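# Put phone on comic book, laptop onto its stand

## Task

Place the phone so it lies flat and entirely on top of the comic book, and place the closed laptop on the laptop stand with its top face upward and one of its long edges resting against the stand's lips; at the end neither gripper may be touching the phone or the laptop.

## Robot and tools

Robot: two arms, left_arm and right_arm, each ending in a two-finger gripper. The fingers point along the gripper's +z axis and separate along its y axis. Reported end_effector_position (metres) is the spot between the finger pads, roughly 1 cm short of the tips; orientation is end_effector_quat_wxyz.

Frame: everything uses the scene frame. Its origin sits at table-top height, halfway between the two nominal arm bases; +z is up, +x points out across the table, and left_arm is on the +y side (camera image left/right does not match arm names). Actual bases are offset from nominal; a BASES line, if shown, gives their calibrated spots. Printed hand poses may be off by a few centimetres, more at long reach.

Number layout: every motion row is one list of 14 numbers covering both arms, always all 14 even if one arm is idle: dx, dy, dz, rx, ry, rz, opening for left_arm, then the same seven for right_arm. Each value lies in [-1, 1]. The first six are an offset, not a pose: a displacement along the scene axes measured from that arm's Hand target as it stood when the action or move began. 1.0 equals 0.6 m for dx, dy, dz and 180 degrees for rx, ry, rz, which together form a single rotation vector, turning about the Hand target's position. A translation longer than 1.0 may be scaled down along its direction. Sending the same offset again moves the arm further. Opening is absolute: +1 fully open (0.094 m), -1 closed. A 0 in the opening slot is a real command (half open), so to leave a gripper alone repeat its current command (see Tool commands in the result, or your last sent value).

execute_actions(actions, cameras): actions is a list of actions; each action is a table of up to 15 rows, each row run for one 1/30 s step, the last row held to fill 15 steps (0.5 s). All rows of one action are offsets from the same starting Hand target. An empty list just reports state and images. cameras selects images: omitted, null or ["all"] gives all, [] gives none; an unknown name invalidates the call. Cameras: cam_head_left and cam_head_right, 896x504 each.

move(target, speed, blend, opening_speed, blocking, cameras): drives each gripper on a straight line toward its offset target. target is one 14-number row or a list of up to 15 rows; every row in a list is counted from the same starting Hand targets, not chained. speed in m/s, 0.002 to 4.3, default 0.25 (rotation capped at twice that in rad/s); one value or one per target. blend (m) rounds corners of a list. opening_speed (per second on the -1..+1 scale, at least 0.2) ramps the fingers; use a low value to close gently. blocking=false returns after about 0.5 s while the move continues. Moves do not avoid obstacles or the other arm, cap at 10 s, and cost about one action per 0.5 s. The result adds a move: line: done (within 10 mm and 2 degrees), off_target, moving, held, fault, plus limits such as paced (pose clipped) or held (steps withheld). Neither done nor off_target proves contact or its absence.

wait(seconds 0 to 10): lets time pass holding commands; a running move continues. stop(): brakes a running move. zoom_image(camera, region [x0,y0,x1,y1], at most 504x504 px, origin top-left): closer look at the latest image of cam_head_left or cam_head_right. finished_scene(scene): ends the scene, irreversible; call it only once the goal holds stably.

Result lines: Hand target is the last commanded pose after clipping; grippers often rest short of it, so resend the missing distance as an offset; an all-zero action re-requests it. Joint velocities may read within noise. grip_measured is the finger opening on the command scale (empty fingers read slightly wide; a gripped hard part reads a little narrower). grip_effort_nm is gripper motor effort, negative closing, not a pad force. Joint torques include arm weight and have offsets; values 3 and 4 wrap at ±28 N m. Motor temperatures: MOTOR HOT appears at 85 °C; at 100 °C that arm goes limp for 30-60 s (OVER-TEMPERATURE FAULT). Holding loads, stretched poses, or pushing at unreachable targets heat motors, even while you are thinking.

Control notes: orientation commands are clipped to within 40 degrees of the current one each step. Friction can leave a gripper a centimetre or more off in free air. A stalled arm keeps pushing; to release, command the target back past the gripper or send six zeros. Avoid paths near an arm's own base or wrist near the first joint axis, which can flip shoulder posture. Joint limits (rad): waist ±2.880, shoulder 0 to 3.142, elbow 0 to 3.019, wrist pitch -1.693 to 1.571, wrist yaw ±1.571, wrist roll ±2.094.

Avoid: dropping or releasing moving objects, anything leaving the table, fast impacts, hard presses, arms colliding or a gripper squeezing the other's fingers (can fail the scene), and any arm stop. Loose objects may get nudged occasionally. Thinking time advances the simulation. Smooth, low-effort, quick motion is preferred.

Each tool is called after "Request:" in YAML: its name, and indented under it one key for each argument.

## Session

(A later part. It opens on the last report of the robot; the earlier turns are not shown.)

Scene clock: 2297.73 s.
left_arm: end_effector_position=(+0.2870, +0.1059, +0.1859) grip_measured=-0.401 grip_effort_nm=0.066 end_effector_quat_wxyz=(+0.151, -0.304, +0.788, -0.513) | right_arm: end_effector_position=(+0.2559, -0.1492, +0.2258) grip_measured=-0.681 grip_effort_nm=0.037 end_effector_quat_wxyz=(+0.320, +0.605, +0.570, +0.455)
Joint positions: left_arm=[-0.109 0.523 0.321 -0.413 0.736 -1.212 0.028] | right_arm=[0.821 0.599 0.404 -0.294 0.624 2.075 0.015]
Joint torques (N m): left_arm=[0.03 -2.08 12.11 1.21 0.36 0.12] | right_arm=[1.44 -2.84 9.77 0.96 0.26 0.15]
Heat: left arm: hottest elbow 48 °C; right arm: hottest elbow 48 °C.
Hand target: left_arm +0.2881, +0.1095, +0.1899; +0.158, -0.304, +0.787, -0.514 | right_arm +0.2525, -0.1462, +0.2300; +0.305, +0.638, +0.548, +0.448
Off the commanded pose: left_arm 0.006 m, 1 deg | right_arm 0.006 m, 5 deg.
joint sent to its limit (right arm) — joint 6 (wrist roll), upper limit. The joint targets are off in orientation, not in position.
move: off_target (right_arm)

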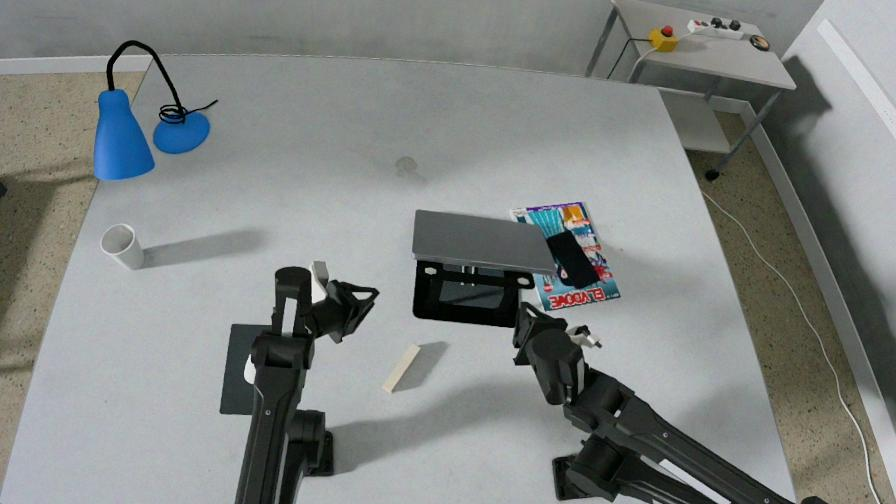

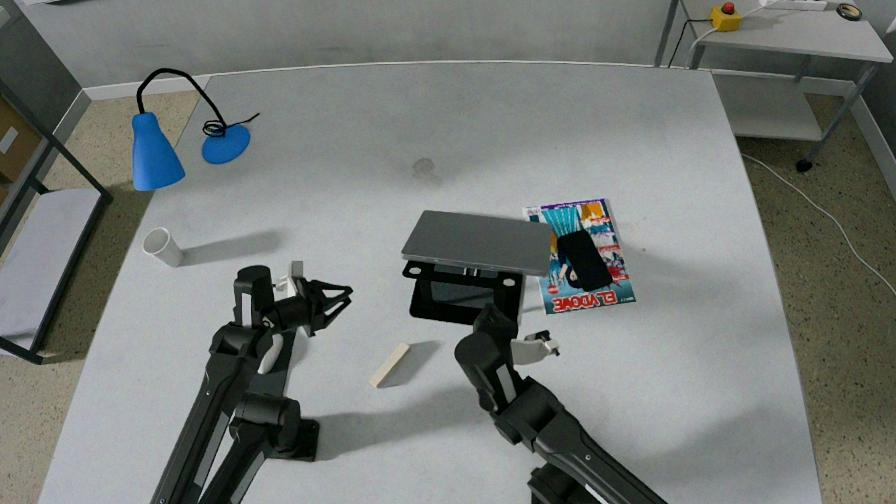

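Request:
move:
  target: [0,0,0,0,0,0,-0.4,0.1125,0.05,-0.05,-0.0921,0.1844,0.0902,-1]
  speed: 0.2

Request:
zoom_image:
  camera: "cam_head_right"
  region: [395, 205, 565, 325]

Request:
zoom_image:
  camera: "cam_head_left"
  region: [395, 205, 565, 325]

Scene clock: 2312.97 s.
left_arm: end_effector_position=(+0.2870, +0.1059, +0.1859) grip_measured=-0.401 grip_effort_nm=0.066 end_effector_quat_wxyz=(+0.151, -0.304, +0.788, -0.513) | right_arm: end_effector_position=(+0.3008, -0.1235, +0.1755) grip_measured=-0.991 grip_effort_nm=-0.496 end_effector_quat_wxyz=(+0.153, +0.606, +0.758, +0.187)
Joint positions: left_arm=[-0.109 0.523 0.321 -0.413 0.736 -1.212 0.028] | right_arm=[0.589 1.075 0.804 -0.841 0.176 1.902 0]
Joint torques (N m): left_arm=[-0.15 -1.85 12.21 1.14 0.31 0.16] | right_arm=[-0.44 -6.77 13.5 0.49 0.09 0.08]
Heat: left arm: hottest elbow 47 °C; right arm: hottest elbow 47 °C.
Hand target: left_arm +0.2881, +0.1095, +0.1899; +0.158, -0.304, +0.787, -0.514 | right_arm +0.3199, -0.1163, +0.1998; +0.159, +0.606, +0.752, +0.204
Off the commanded pose: left_arm 0.006 m, 1 deg | right_arm 0.032 m, 2 deg.
move: off_target (right_arm)

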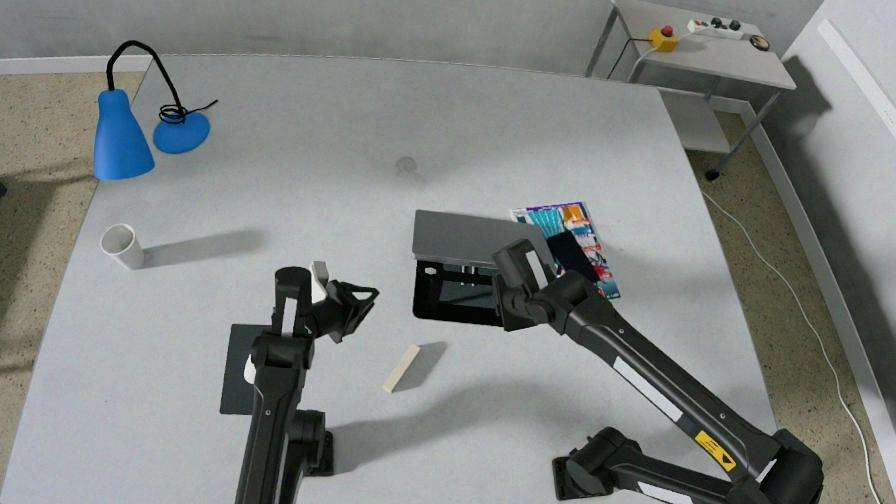

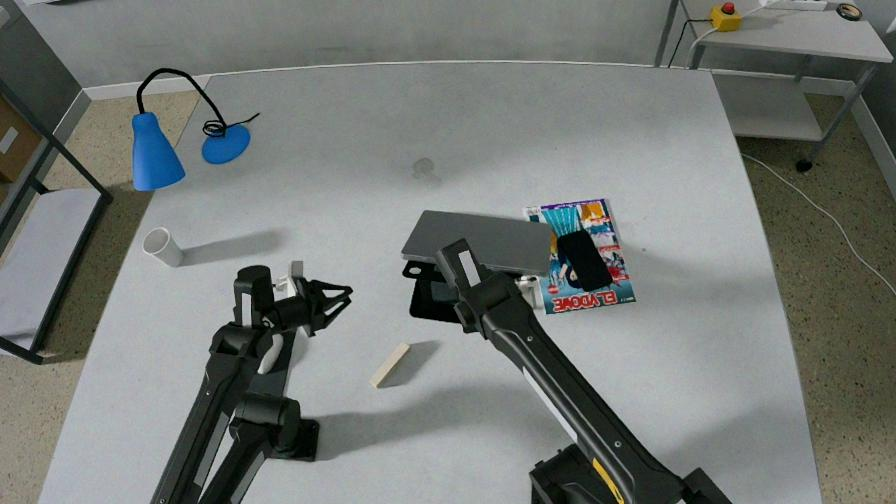

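Scaled by 2.965.

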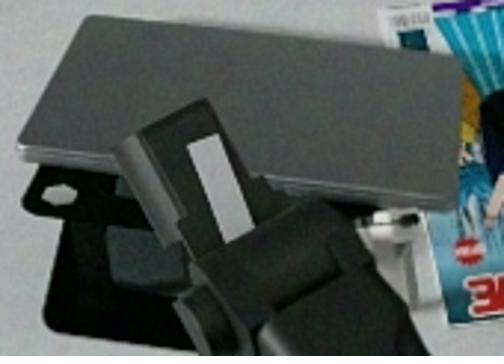

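Scaled by 2.965.

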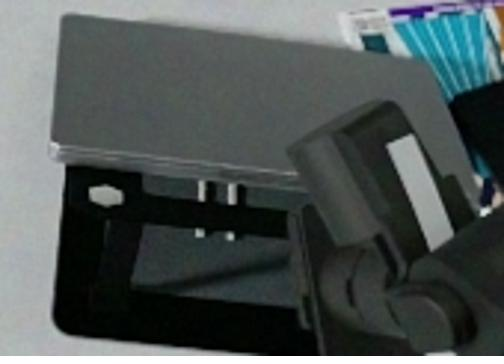

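Request:
move:
  target:
    - [0,0,0,0,0,0,-0.4,-0.06,0.03,0.02,0.0193,-0.193,-0.0673,-1]
    - [0,0,0,0,0,0,-0.4,-0.02,0.03,-0.04,0.0193,-0.193,-0.0673,-1]
  speed: 0.2

Request:
zoom_image:
  camera: "cam_head_right"
  region: [395, 205, 565, 325]

Request:
zoom_image:
  camera: "cam_head_left"
  region: [395, 205, 565, 325]

Scene clock: 2323.90 s.
left_arm: end_effector_position=(+0.2870, +0.1059, +0.1859) grip_measured=-0.401 grip_effort_nm=0.066 end_effector_quat_wxyz=(+0.151, -0.304, +0.788, -0.513) | right_arm: end_effector_position=(+0.3053, -0.0940, +0.1832) grip_measured=-0.991 grip_effort_nm=-0.491 end_effector_quat_wxyz=(+0.375, +0.596, +0.596, +0.386)
Joint positions: left_arm=[-0.109 0.523 0.321 -0.413 0.736 -1.212 0.028] | right_arm=[0.871 1.037 0.509 -0.091 0.759 2.041 0]
Joint torques (N m): left_arm=[-0.03 -1.85 12.1 1.28 0.33 0.16] | right_arm=[-0.38 -5.66 7.5 1.84 0.22 -0.01]
Heat: left arm: hottest elbow 47 °C; right arm: hottest elbow 49 °C.
Hand target: left_arm +0.2881, +0.1095, +0.1899; +0.158, -0.304, +0.787, -0.514 | right_arm +0.3079, -0.0982, +0.1758; +0.378, +0.597, +0.597, +0.380
Off the commanded pose: left_arm 0.006 m, 1 deg | right_arm 0.009 m, 1 deg.
move: done

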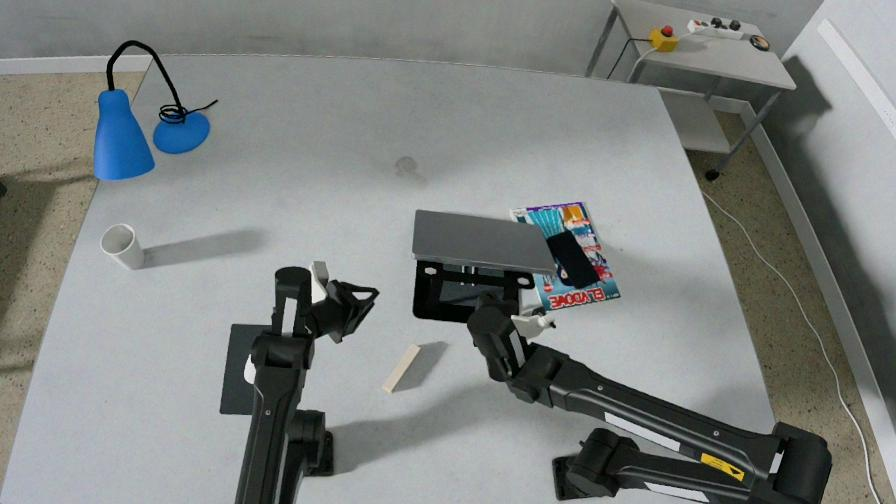

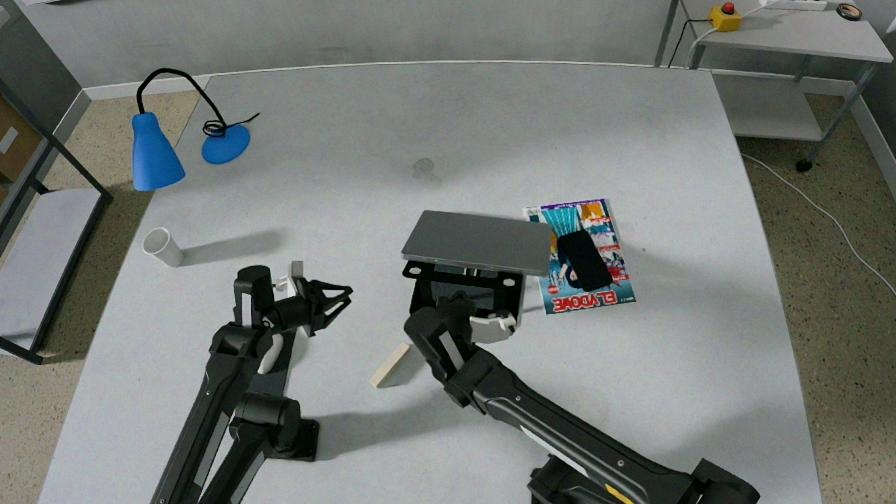

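Scaled by 2.965.

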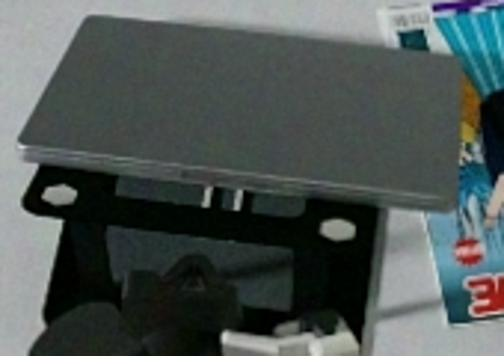

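Scaled by 2.965.

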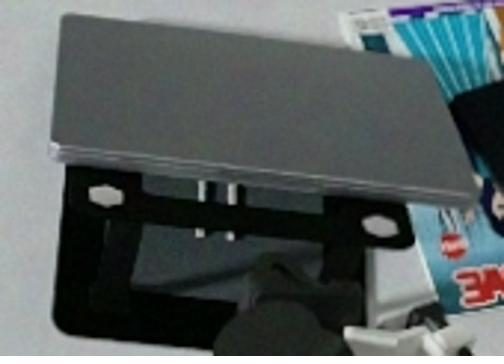

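Request:
move:
  target: [0,0,0,0,0,0,-0.4,0.07,-0.02,-0.035,0,0,0,-1]
  speed: 0.1

Request:
zoom_image:
  camera: "cam_head_right"
  region: [395, 205, 565, 325]

Request:
zoom_image:
  camera: "cam_head_left"
  region: [395, 205, 565, 325]

Scene clock: 2335.53 s.
left_arm: end_effector_position=(+0.2870, +0.1059, +0.1859) grip_measured=-0.401 grip_effort_nm=0.061 end_effector_quat_wxyz=(+0.151, -0.304, +0.788, -0.513) | right_arm: end_effector_position=(+0.3478, -0.1053, +0.1635) grip_measured=-0.991 grip_effort_nm=-0.491 end_effector_quat_wxyz=(+0.375, +0.596, +0.595, +0.387)
Joint positions: left_arm=[-0.109 0.523 0.321 -0.413 0.736 -1.212 0.028] | right_arm=[0.737 1.155 0.509 0.093 0.648 1.944 0]
Joint torques (N m): left_arm=[-0.26 -1.44 12.18 1.32 0.33 0.17] | right_arm=[-0.44 -6.83 7.05 1.96 0.19 0.01]
Heat: left arm: hottest elbow 47 °C; right arm: hottest elbow 48 °C.
Hand target: left_arm +0.2881, +0.1095, +0.1899; +0.158, -0.304, +0.787, -0.514 | right_arm +0.3500, -0.1102, +0.1550; +0.378, +0.597, +0.597, +0.380
Off the commanded pose: left_arm 0.006 m, 1 deg | right_arm 0.010 m, 1 deg.
move: done

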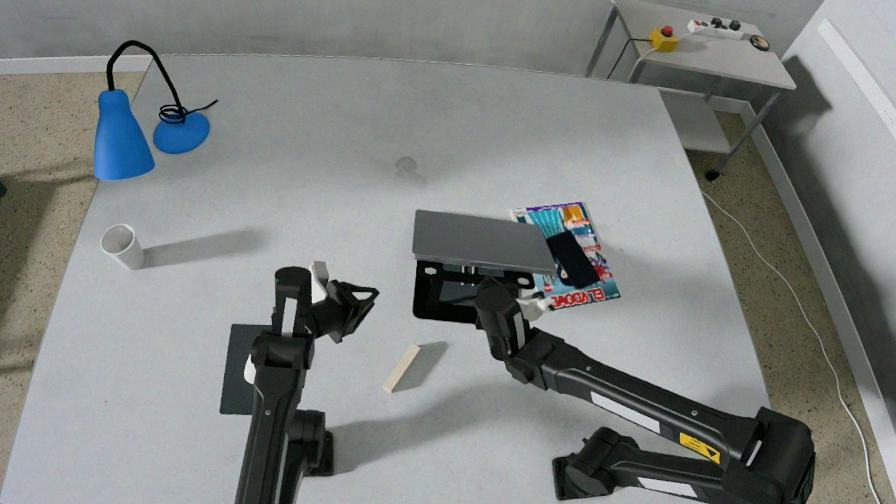

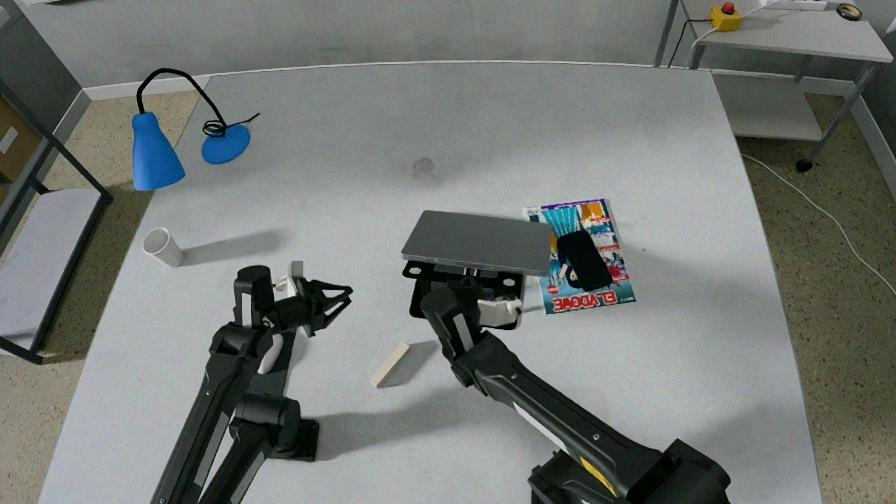

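Scaled by 2.965.

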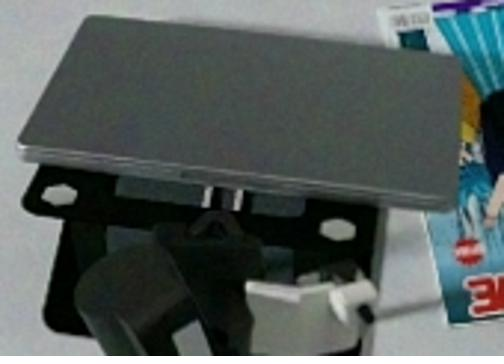

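Scaled by 2.965.

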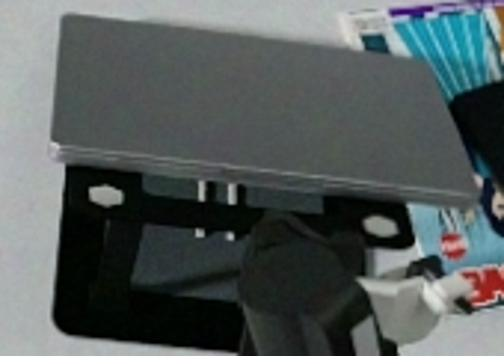

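Request:
move:
  target: [0,0,0,0,0,0,-0.4,0.042,-0.005,-0.016,0,0,0,-1]
  speed: 0.06

Request:
zoom_image:
  camera: "cam_head_right"
  region: [395, 205, 565, 325]

Request:
zoom_image:
  camera: "cam_head_left"
  region: [395, 205, 565, 325]

Scene clock: 2339.20 s.
left_arm: end_effector_position=(+0.2870, +0.1059, +0.1859) grip_measured=-0.401 grip_effort_nm=0.066 end_effector_quat_wxyz=(+0.151, -0.304, +0.788, -0.513) | right_arm: end_effector_position=(+0.3674, -0.1130, +0.1493) grip_measured=-0.991 grip_effort_nm=-0.491 end_effector_quat_wxyz=(+0.376, +0.597, +0.595, +0.386)
Joint positions: left_arm=[-0.109 0.523 0.321 -0.413 0.736 -1.212 0.028] | right_arm=[0.677 1.224 0.509 0.182 0.599 1.907 0]
Joint torques (N m): left_arm=[0.26 -1.73 12.14 1.26 0.3 0.15] | right_arm=[-0.38 -6.77 8.39 1.66 0.08 0.05]
Heat: left arm: hottest elbow 47 °C; right arm: hottest elbow 48 °C.
Hand target: left_arm +0.2881, +0.1095, +0.1899; +0.158, -0.304, +0.787, -0.514 | right_arm +0.3751, -0.1132, +0.1454; +0.378, +0.597, +0.597, +0.380
Off the commanded pose: left_arm 0.006 m, 1 deg | right_arm 0.009 m, 1 deg.
move: done

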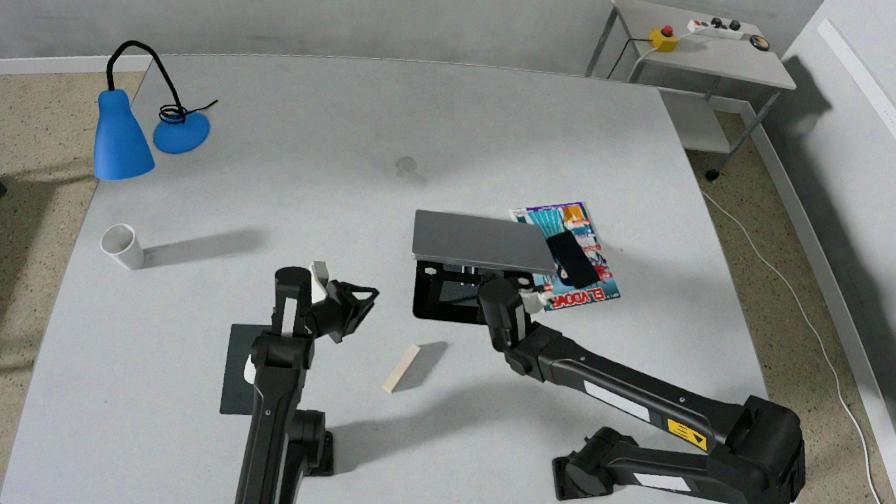

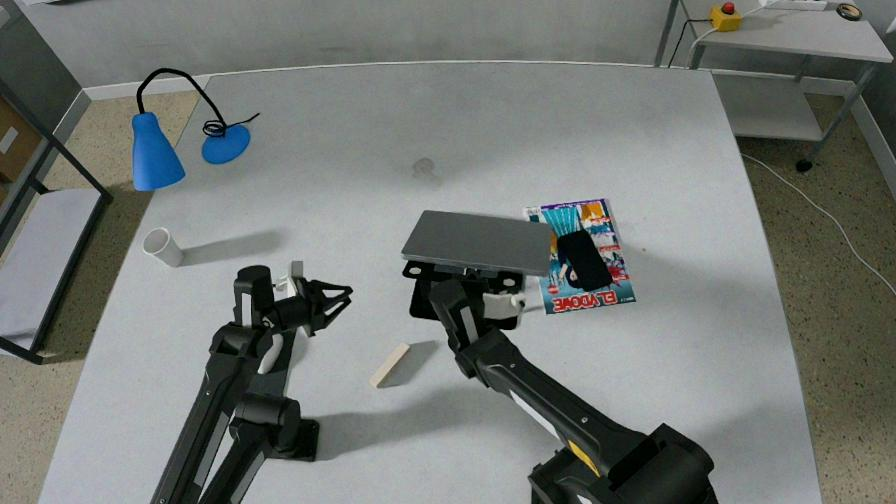

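Scaled by 2.965.

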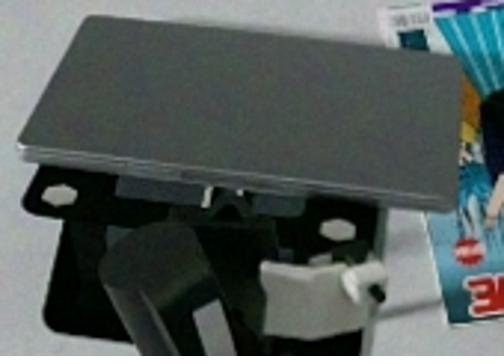

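Scaled by 2.965.

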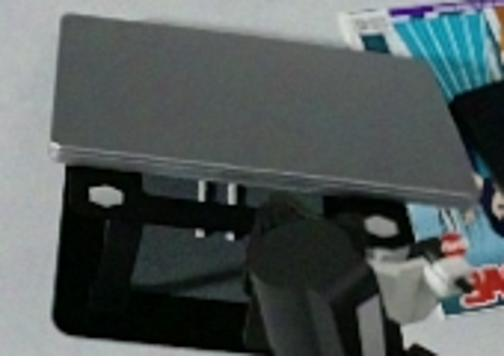

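Request:
move:
  target: [0,0,0,0,0,0,-0.4,0.03,0,-0.012,0,0,0,-1]
  speed: 0.05

Request:
zoom_image:
  camera: "cam_head_right"
  region: [395, 205, 565, 325]

Request:
zoom_image:
  camera: "cam_head_left"
  region: [395, 205, 565, 325]

Scene clock: 2343.20 s.
left_arm: end_effector_position=(+0.2870, +0.1059, +0.1859) grip_measured=-0.401 grip_effort_nm=0.066 end_effector_quat_wxyz=(+0.151, -0.304, +0.788, -0.513) | right_arm: end_effector_position=(+0.3822, -0.1146, +0.1463) grip_measured=-0.991 grip_effort_nm=-0.481 end_effector_quat_wxyz=(+0.379, +0.593, +0.593, +0.390)
Joint positions: left_arm=[-0.109 0.523 0.321 -0.413 0.736 -1.212 0.028] | right_arm=[0.645 1.269 0.521 0.24 0.574 1.878 0]
Joint torques (N m): left_arm=[-0.44 -1.61 12.07 1.4 0.32 0.16] | right_arm=[-0.5 -5.95 9.03 1.25 -0.05 0.05]
Heat: left arm: hottest elbow 47 °C; right arm: hottest elbow 48 °C.
Hand target: left_arm +0.2881, +0.1095, +0.1899; +0.158, -0.304, +0.787, -0.514 | right_arm +0.3932, -0.1133, +0.1382; +0.378, +0.597, +0.597, +0.380
Off the commanded pose: left_arm 0.006 m, 1 deg | right_arm 0.014 m, 1 deg.
move: off_target (right_arm)

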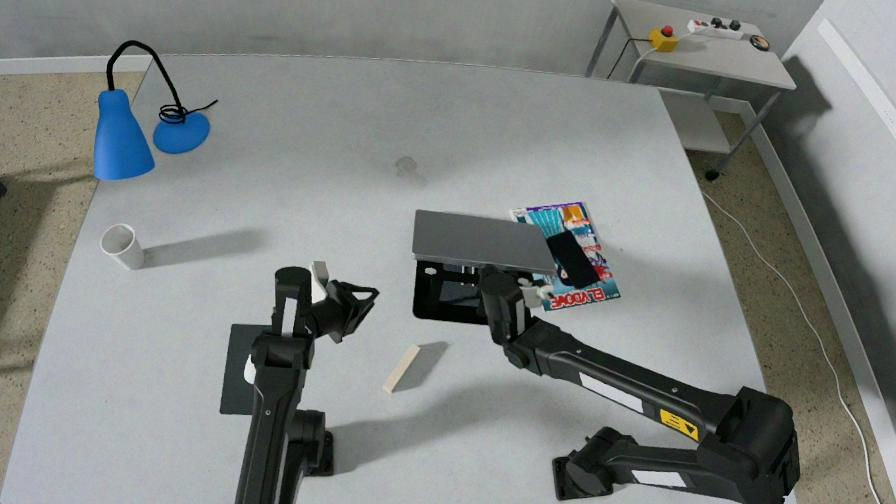

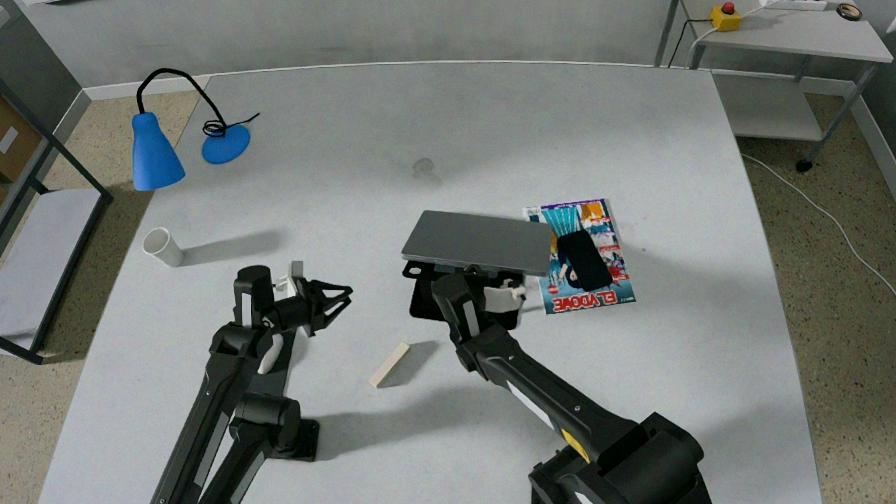

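Scaled by 2.965.

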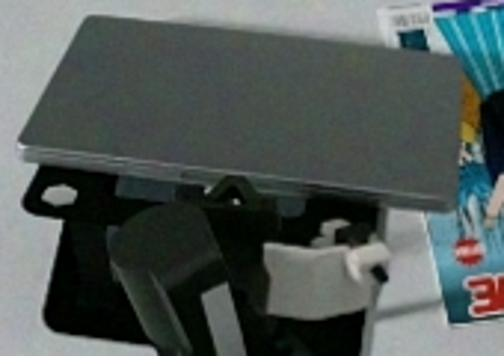

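Scaled by 2.965.

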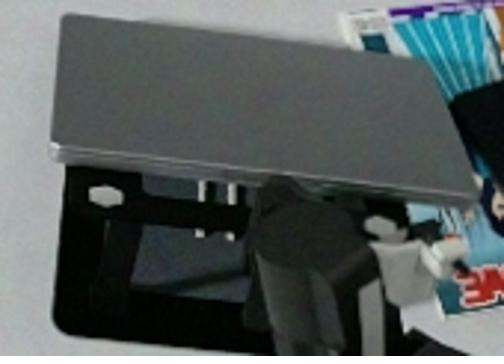

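Request:
move:
  target:
    - [0,0,0,0,0,0,-0.4,-0.04,0,-0.015,0,0,0,-1]
    - [0,0,0,0,0,0,-0.4,-0.02,0,-0.03,0,0,0,-1]
    - [0,0,0,0,0,0,-0.4,0.015,0,-0.03,0,0,0,-1]
  speed: 0.06

Request:
zoom_image:
  camera: "cam_head_right"
  region: [395, 205, 565, 325]

Request:
zoom_image:
  camera: "cam_head_left"
  region: [395, 205, 565, 325]

Scene clock: 2347.80 s.
left_arm: end_effector_position=(+0.2870, +0.1059, +0.1859) grip_measured=-0.401 grip_effort_nm=0.066 end_effector_quat_wxyz=(+0.151, -0.304, +0.788, -0.513) | right_arm: end_effector_position=(+0.3919, -0.1109, +0.1466) grip_measured=-0.991 grip_effort_nm=-0.466 end_effector_quat_wxyz=(+0.385, +0.590, +0.583, +0.405)
Joint positions: left_arm=[-0.109 0.523 0.321 -0.413 0.736 -1.212 0.028] | right_arm=[0.638 1.309 0.525 0.321 0.571 1.866 0]
Joint torques (N m): left_arm=[-0.5 -1.79 12.16 1.17 0.3 0.19] | right_arm=[-1.08 -4.25 8.06 1.07 -0.4 0.11]
Heat: left arm: hottest elbow 47 °C; right arm: hottest elbow 48 °C.
Hand target: left_arm +0.2881, +0.1095, +0.1899; +0.158, -0.304, +0.787, -0.514 | right_arm +0.4021, -0.1132, +0.1201; +0.378, +0.597, +0.597, +0.380
Off the commanded pose: left_arm 0.006 m, 1 deg | right_arm 0.028 m, 4 deg.
move: off_target (right_arm)

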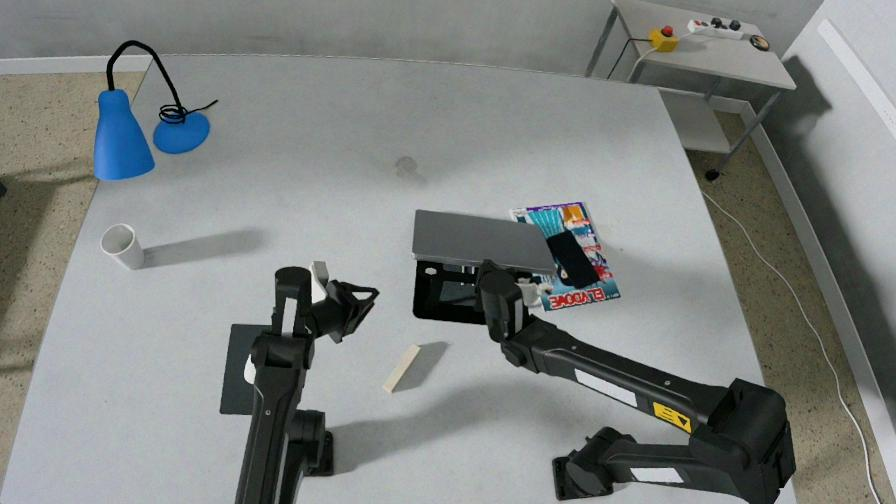

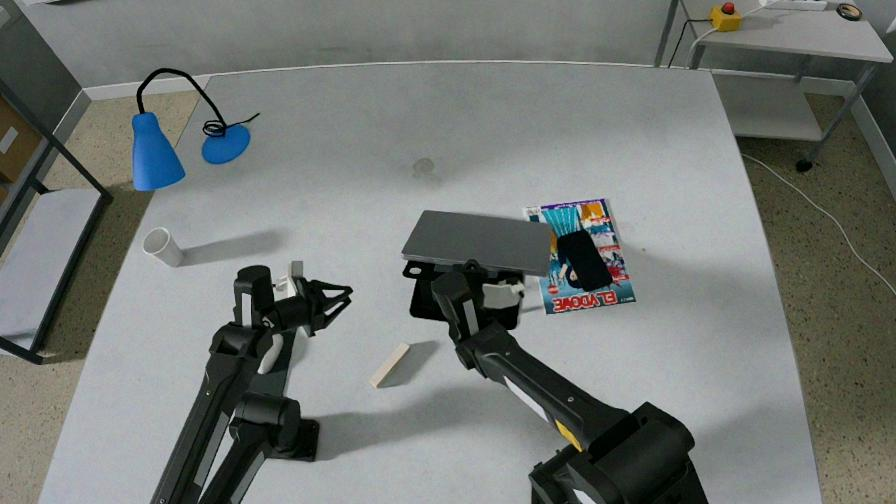

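Scaled by 2.965.

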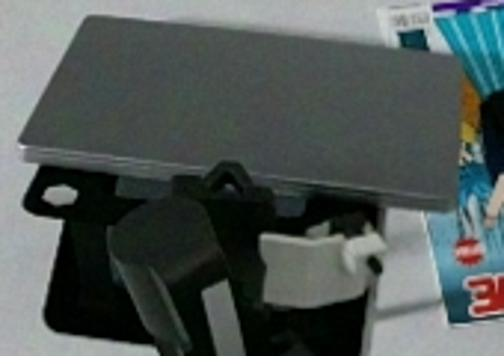

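Scaled by 2.965.

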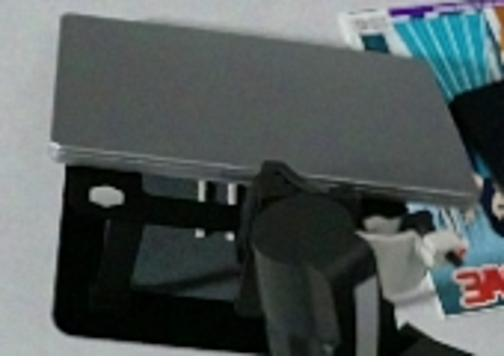

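Request:
move:
  target:
    - [0,0,0,0,0,0,-0.4,-0.05,0,0.03,0,0,0,-1]
    - [0,0,0,0,0,0,-0.4,-0.09,0,0.02,0,0,0,-1]
    - [0,0,0,0,0,0,-0.4,-0.09,0,0.0,0,0,0,-1]
  speed: 0.08

Request:
zoom_image:
  camera: "cam_head_right"
  region: [395, 205, 565, 325]

Request:
zoom_image:
  camera: "cam_head_left"
  region: [395, 205, 565, 325]

Scene clock: 2356.07 s.
left_arm: end_effector_position=(+0.2870, +0.1059, +0.1859) grip_measured=-0.401 grip_effort_nm=0.066 end_effector_quat_wxyz=(+0.151, -0.304, +0.788, -0.513) | right_arm: end_effector_position=(+0.3625, -0.1121, +0.1490) grip_measured=-0.991 grip_effort_nm=-0.466 end_effector_quat_wxyz=(+0.388, +0.597, +0.577, +0.401)
Joint positions: left_arm=[-0.109 0.523 0.321 -0.413 0.736 -1.212 0.028] | right_arm=[0.701 1.235 0.481 0.262 0.646 1.916 0]
Joint torques (N m): left_arm=[0.32 -1.32 12.08 1.28 0.32 0.16] | right_arm=[1.79 -6.95 4.45 1.1 0.09 0.22]
Heat: left arm: hottest elbow 47 °C; right arm: hottest elbow 48 °C.
Hand target: left_arm +0.2881, +0.1095, +0.1899; +0.158, -0.304, +0.787, -0.514 | right_arm +0.3481, -0.1132, +0.1201; +0.378, +0.597, +0.597, +0.380
Off the commanded pose: left_arm 0.006 m, 1 deg | right_arm 0.032 m, 4 deg.
move: off_target (right_arm)

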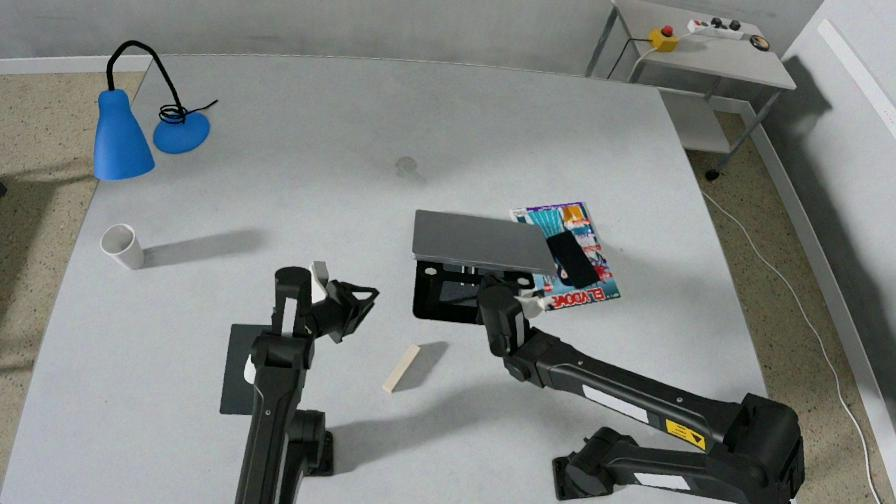

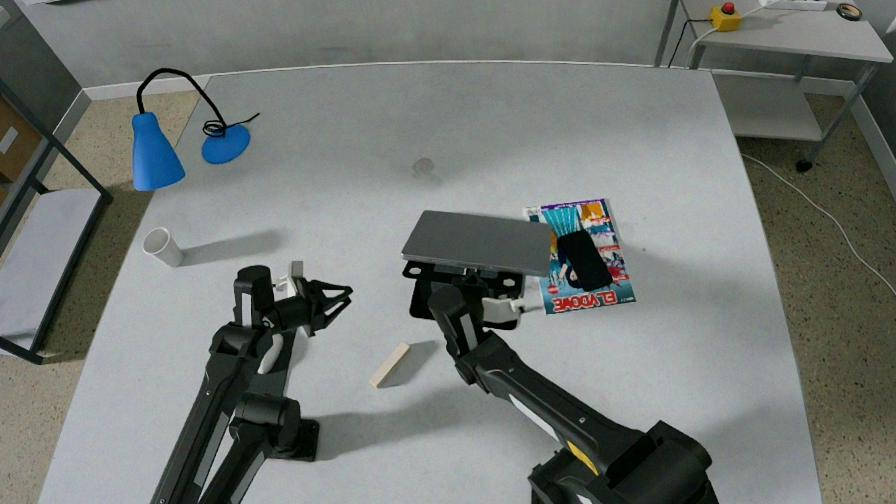

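Scaled by 2.965.

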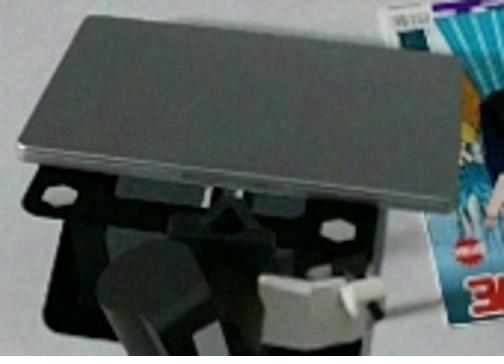

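Scaled by 2.965.

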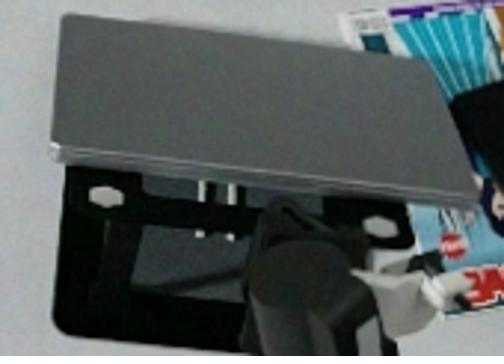

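Request:
move:
  target: [0,0,0,0,0,0,-0.4,0.07,0,-0.005,0,0,0,-1]
  speed: 0.05

Request:
zoom_image:
  camera: "cam_head_right"
  region: [395, 205, 565, 325]

Request:
zoom_image:
  camera: "cam_head_left"
  region: [395, 205, 565, 325]

Scene clock: 2360.57 s.
left_arm: end_effector_position=(+0.2870, +0.1059, +0.1859) grip_measured=-0.401 grip_effort_nm=0.066 end_effector_quat_wxyz=(+0.151, -0.304, +0.788, -0.513) | right_arm: end_effector_position=(+0.3847, -0.1090, +0.1468) grip_measured=-0.991 grip_effort_nm=-0.466 end_effector_quat_wxyz=(+0.385, +0.588, +0.582, +0.409)
Joint positions: left_arm=[-0.109 0.523 0.321 -0.413 0.736 -1.212 0.028] | right_arm=[0.654 1.296 0.51 0.329 0.583 1.871 0]
Joint torques (N m): left_arm=[-0.44 -1.96 12.3 1.18 0.35 0.14] | right_arm=[-0.67 -4.54 7.28 0.87 -0.17 0.18]
Heat: left arm: hottest elbow 47 °C; right arm: hottest elbow 47 °C.
Hand target: left_arm +0.2881, +0.1095, +0.1899; +0.158, -0.304, +0.787, -0.514 | right_arm +0.3901, -0.1132, +0.1171; +0.378, +0.597, +0.597, +0.380
Off the commanded pose: left_arm 0.006 m, 1 deg | right_arm 0.030 m, 4 deg.
move: off_target (right_arm)

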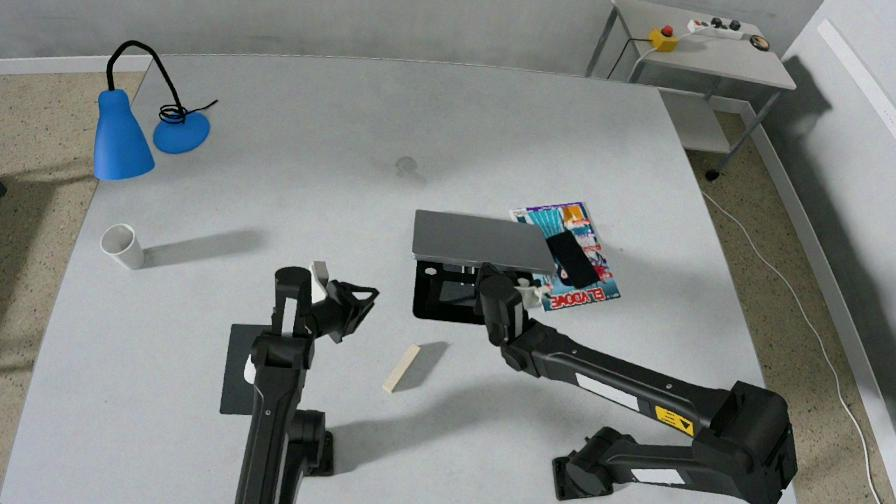

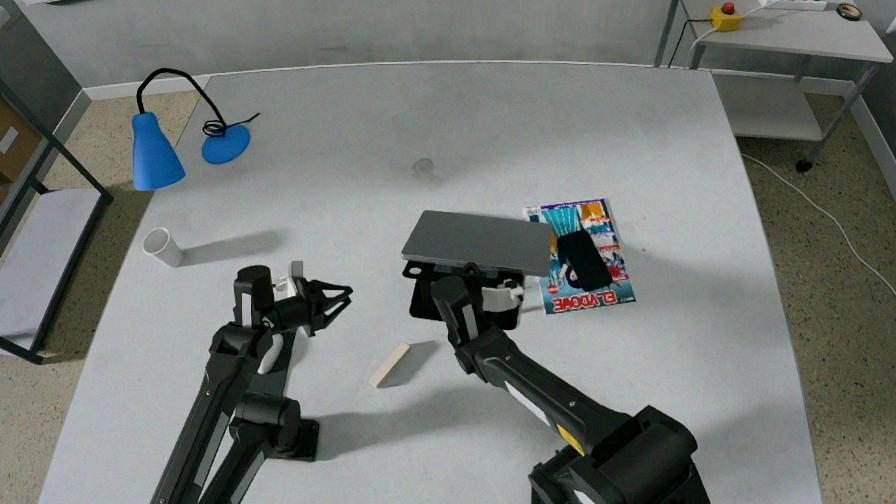

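Scaled by 2.965.

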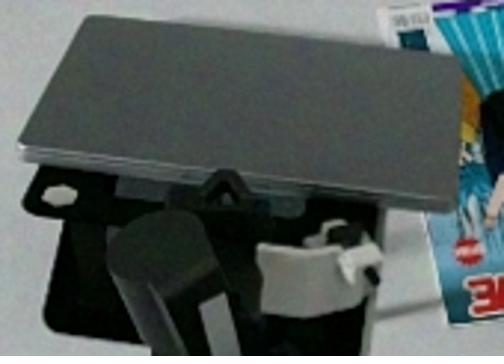

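Scaled by 2.965.

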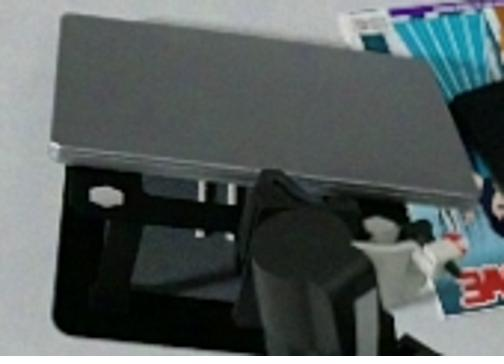

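Request:
move:
  target:
    - [-0.05,0.1,0,0,0,0,-0.4,-0.03,0,0.07,0,0,0,-1]
    - [-0.15,0.15,0,0,0,0,-0.4,-0.25,-0.1,0.12,0,0,0,-1]
  speed: 0.15

Request:
zoom_image:
  camera: "cam_head_right"
  region: [385, 190, 655, 340]

Request:
zoom_image:
  camera: "cam_head_left"
  region: [395, 205, 565, 325]

Request:
zoom_image:
  camera: "cam_head_right"
  region: [395, 205, 565, 325]

Scene clock: 2375.17 s.
left_arm: end_effector_position=(+0.1894, +0.1849, +0.1669) grip_measured=-0.401 grip_effort_nm=0.066 end_effector_quat_wxyz=(+0.135, -0.313, +0.782, -0.522) | right_arm: end_effector_position=(+0.2443, -0.1737, +0.1918) grip_measured=-0.991 grip_effort_nm=-0.462 end_effector_quat_wxyz=(+0.381, +0.599, +0.594, +0.379)
Joint positions: left_arm=[0.773 0.609 0.359 -1.668 1.108 0.257 0.028] | right_arm=[0.859 0.61 0.358 -0.374 0.766 2.037 0]
Joint torques (N m): left_arm=[0.09 1.2 15.76 -0.59 0.53 0.08] | right_arm=[1.44 -2.67 8.51 0.85 0.37 0.15]
Heat: left arm: hottest elbow 47 °C; right arm: hottest elbow 46 °C.
Hand target: left_arm +0.1981, +0.1995, +0.1898; +0.158, -0.305, +0.786, -0.514 | right_arm +0.2401, -0.1732, +0.1891; +0.378, +0.597, +0.597, +0.380
Off the commanded pose: left_arm 0.029 m, 3 deg | right_arm 0.005 m, 1 deg.
joint sent to its limit (left arm) — joint 4 (wrist pitch), lower limit. The joint targets still meet the commanded pose.
move: off_target (left_arm)

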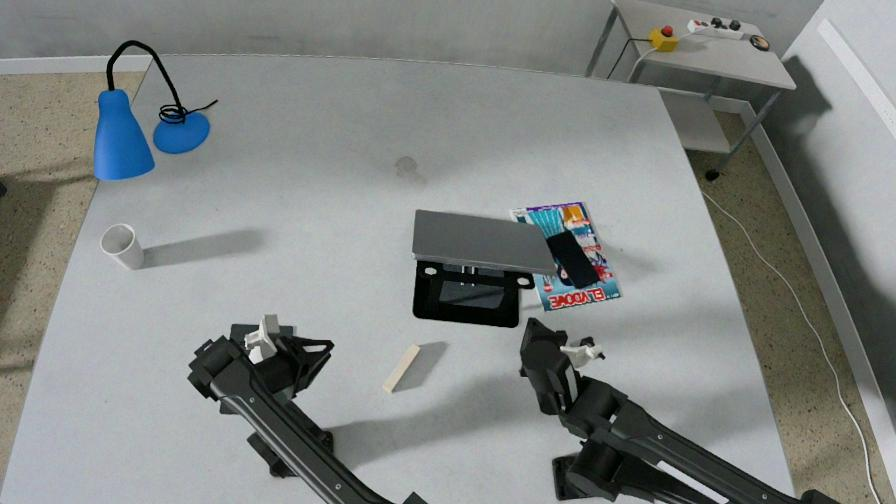

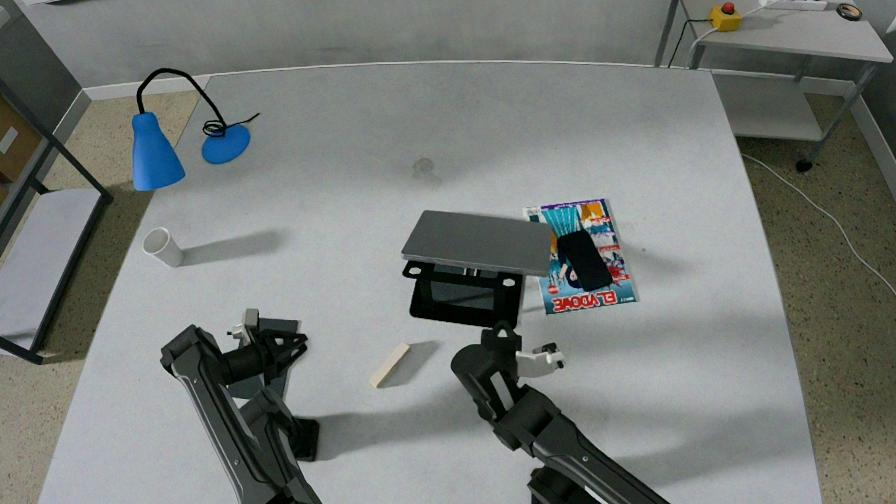

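Scaled by 1.867.

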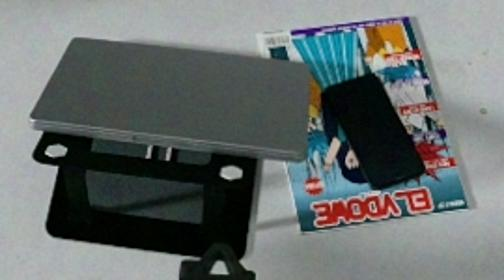

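Scaled by 2.965.

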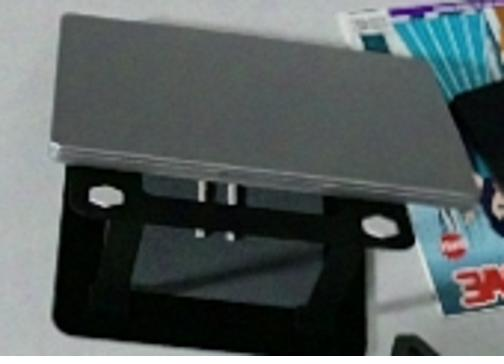

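Scaled by 2.965.

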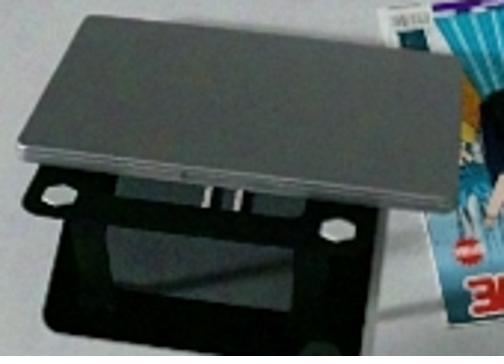

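Request:
zoom_image:
  camera: "cam_head_left"
  region: [405, 195, 545, 245]

Request:
zoom_image:
  camera: "cam_head_right"
  region: [405, 195, 565, 245]

Request:
zoom_image:
  camera: "cam_head_left"
  region: [395, 225, 495, 325]

Request:
zoom_image:
  camera: "cam_head_right"
  region: [475, 225, 575, 325]

Scaled by 3.600.

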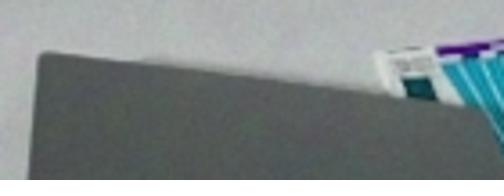

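Scaled by 3.150.

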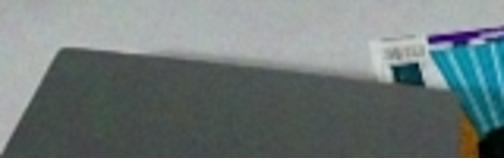

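Scaled by 5.040.

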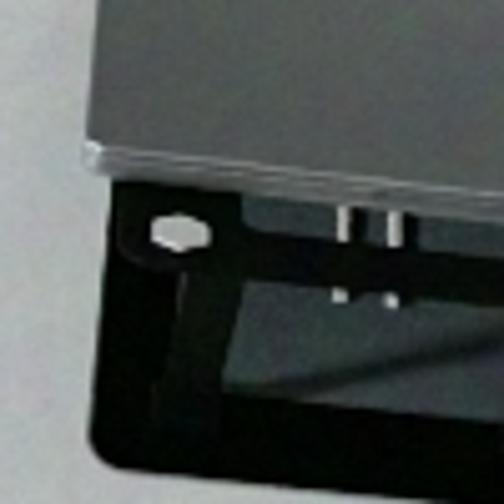

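Scaled by 5.040.

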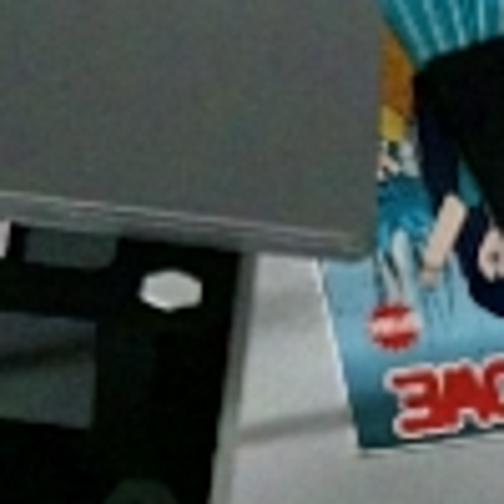

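Request:
finished_scene:
  scene: 1

The scene is finished: the task was done.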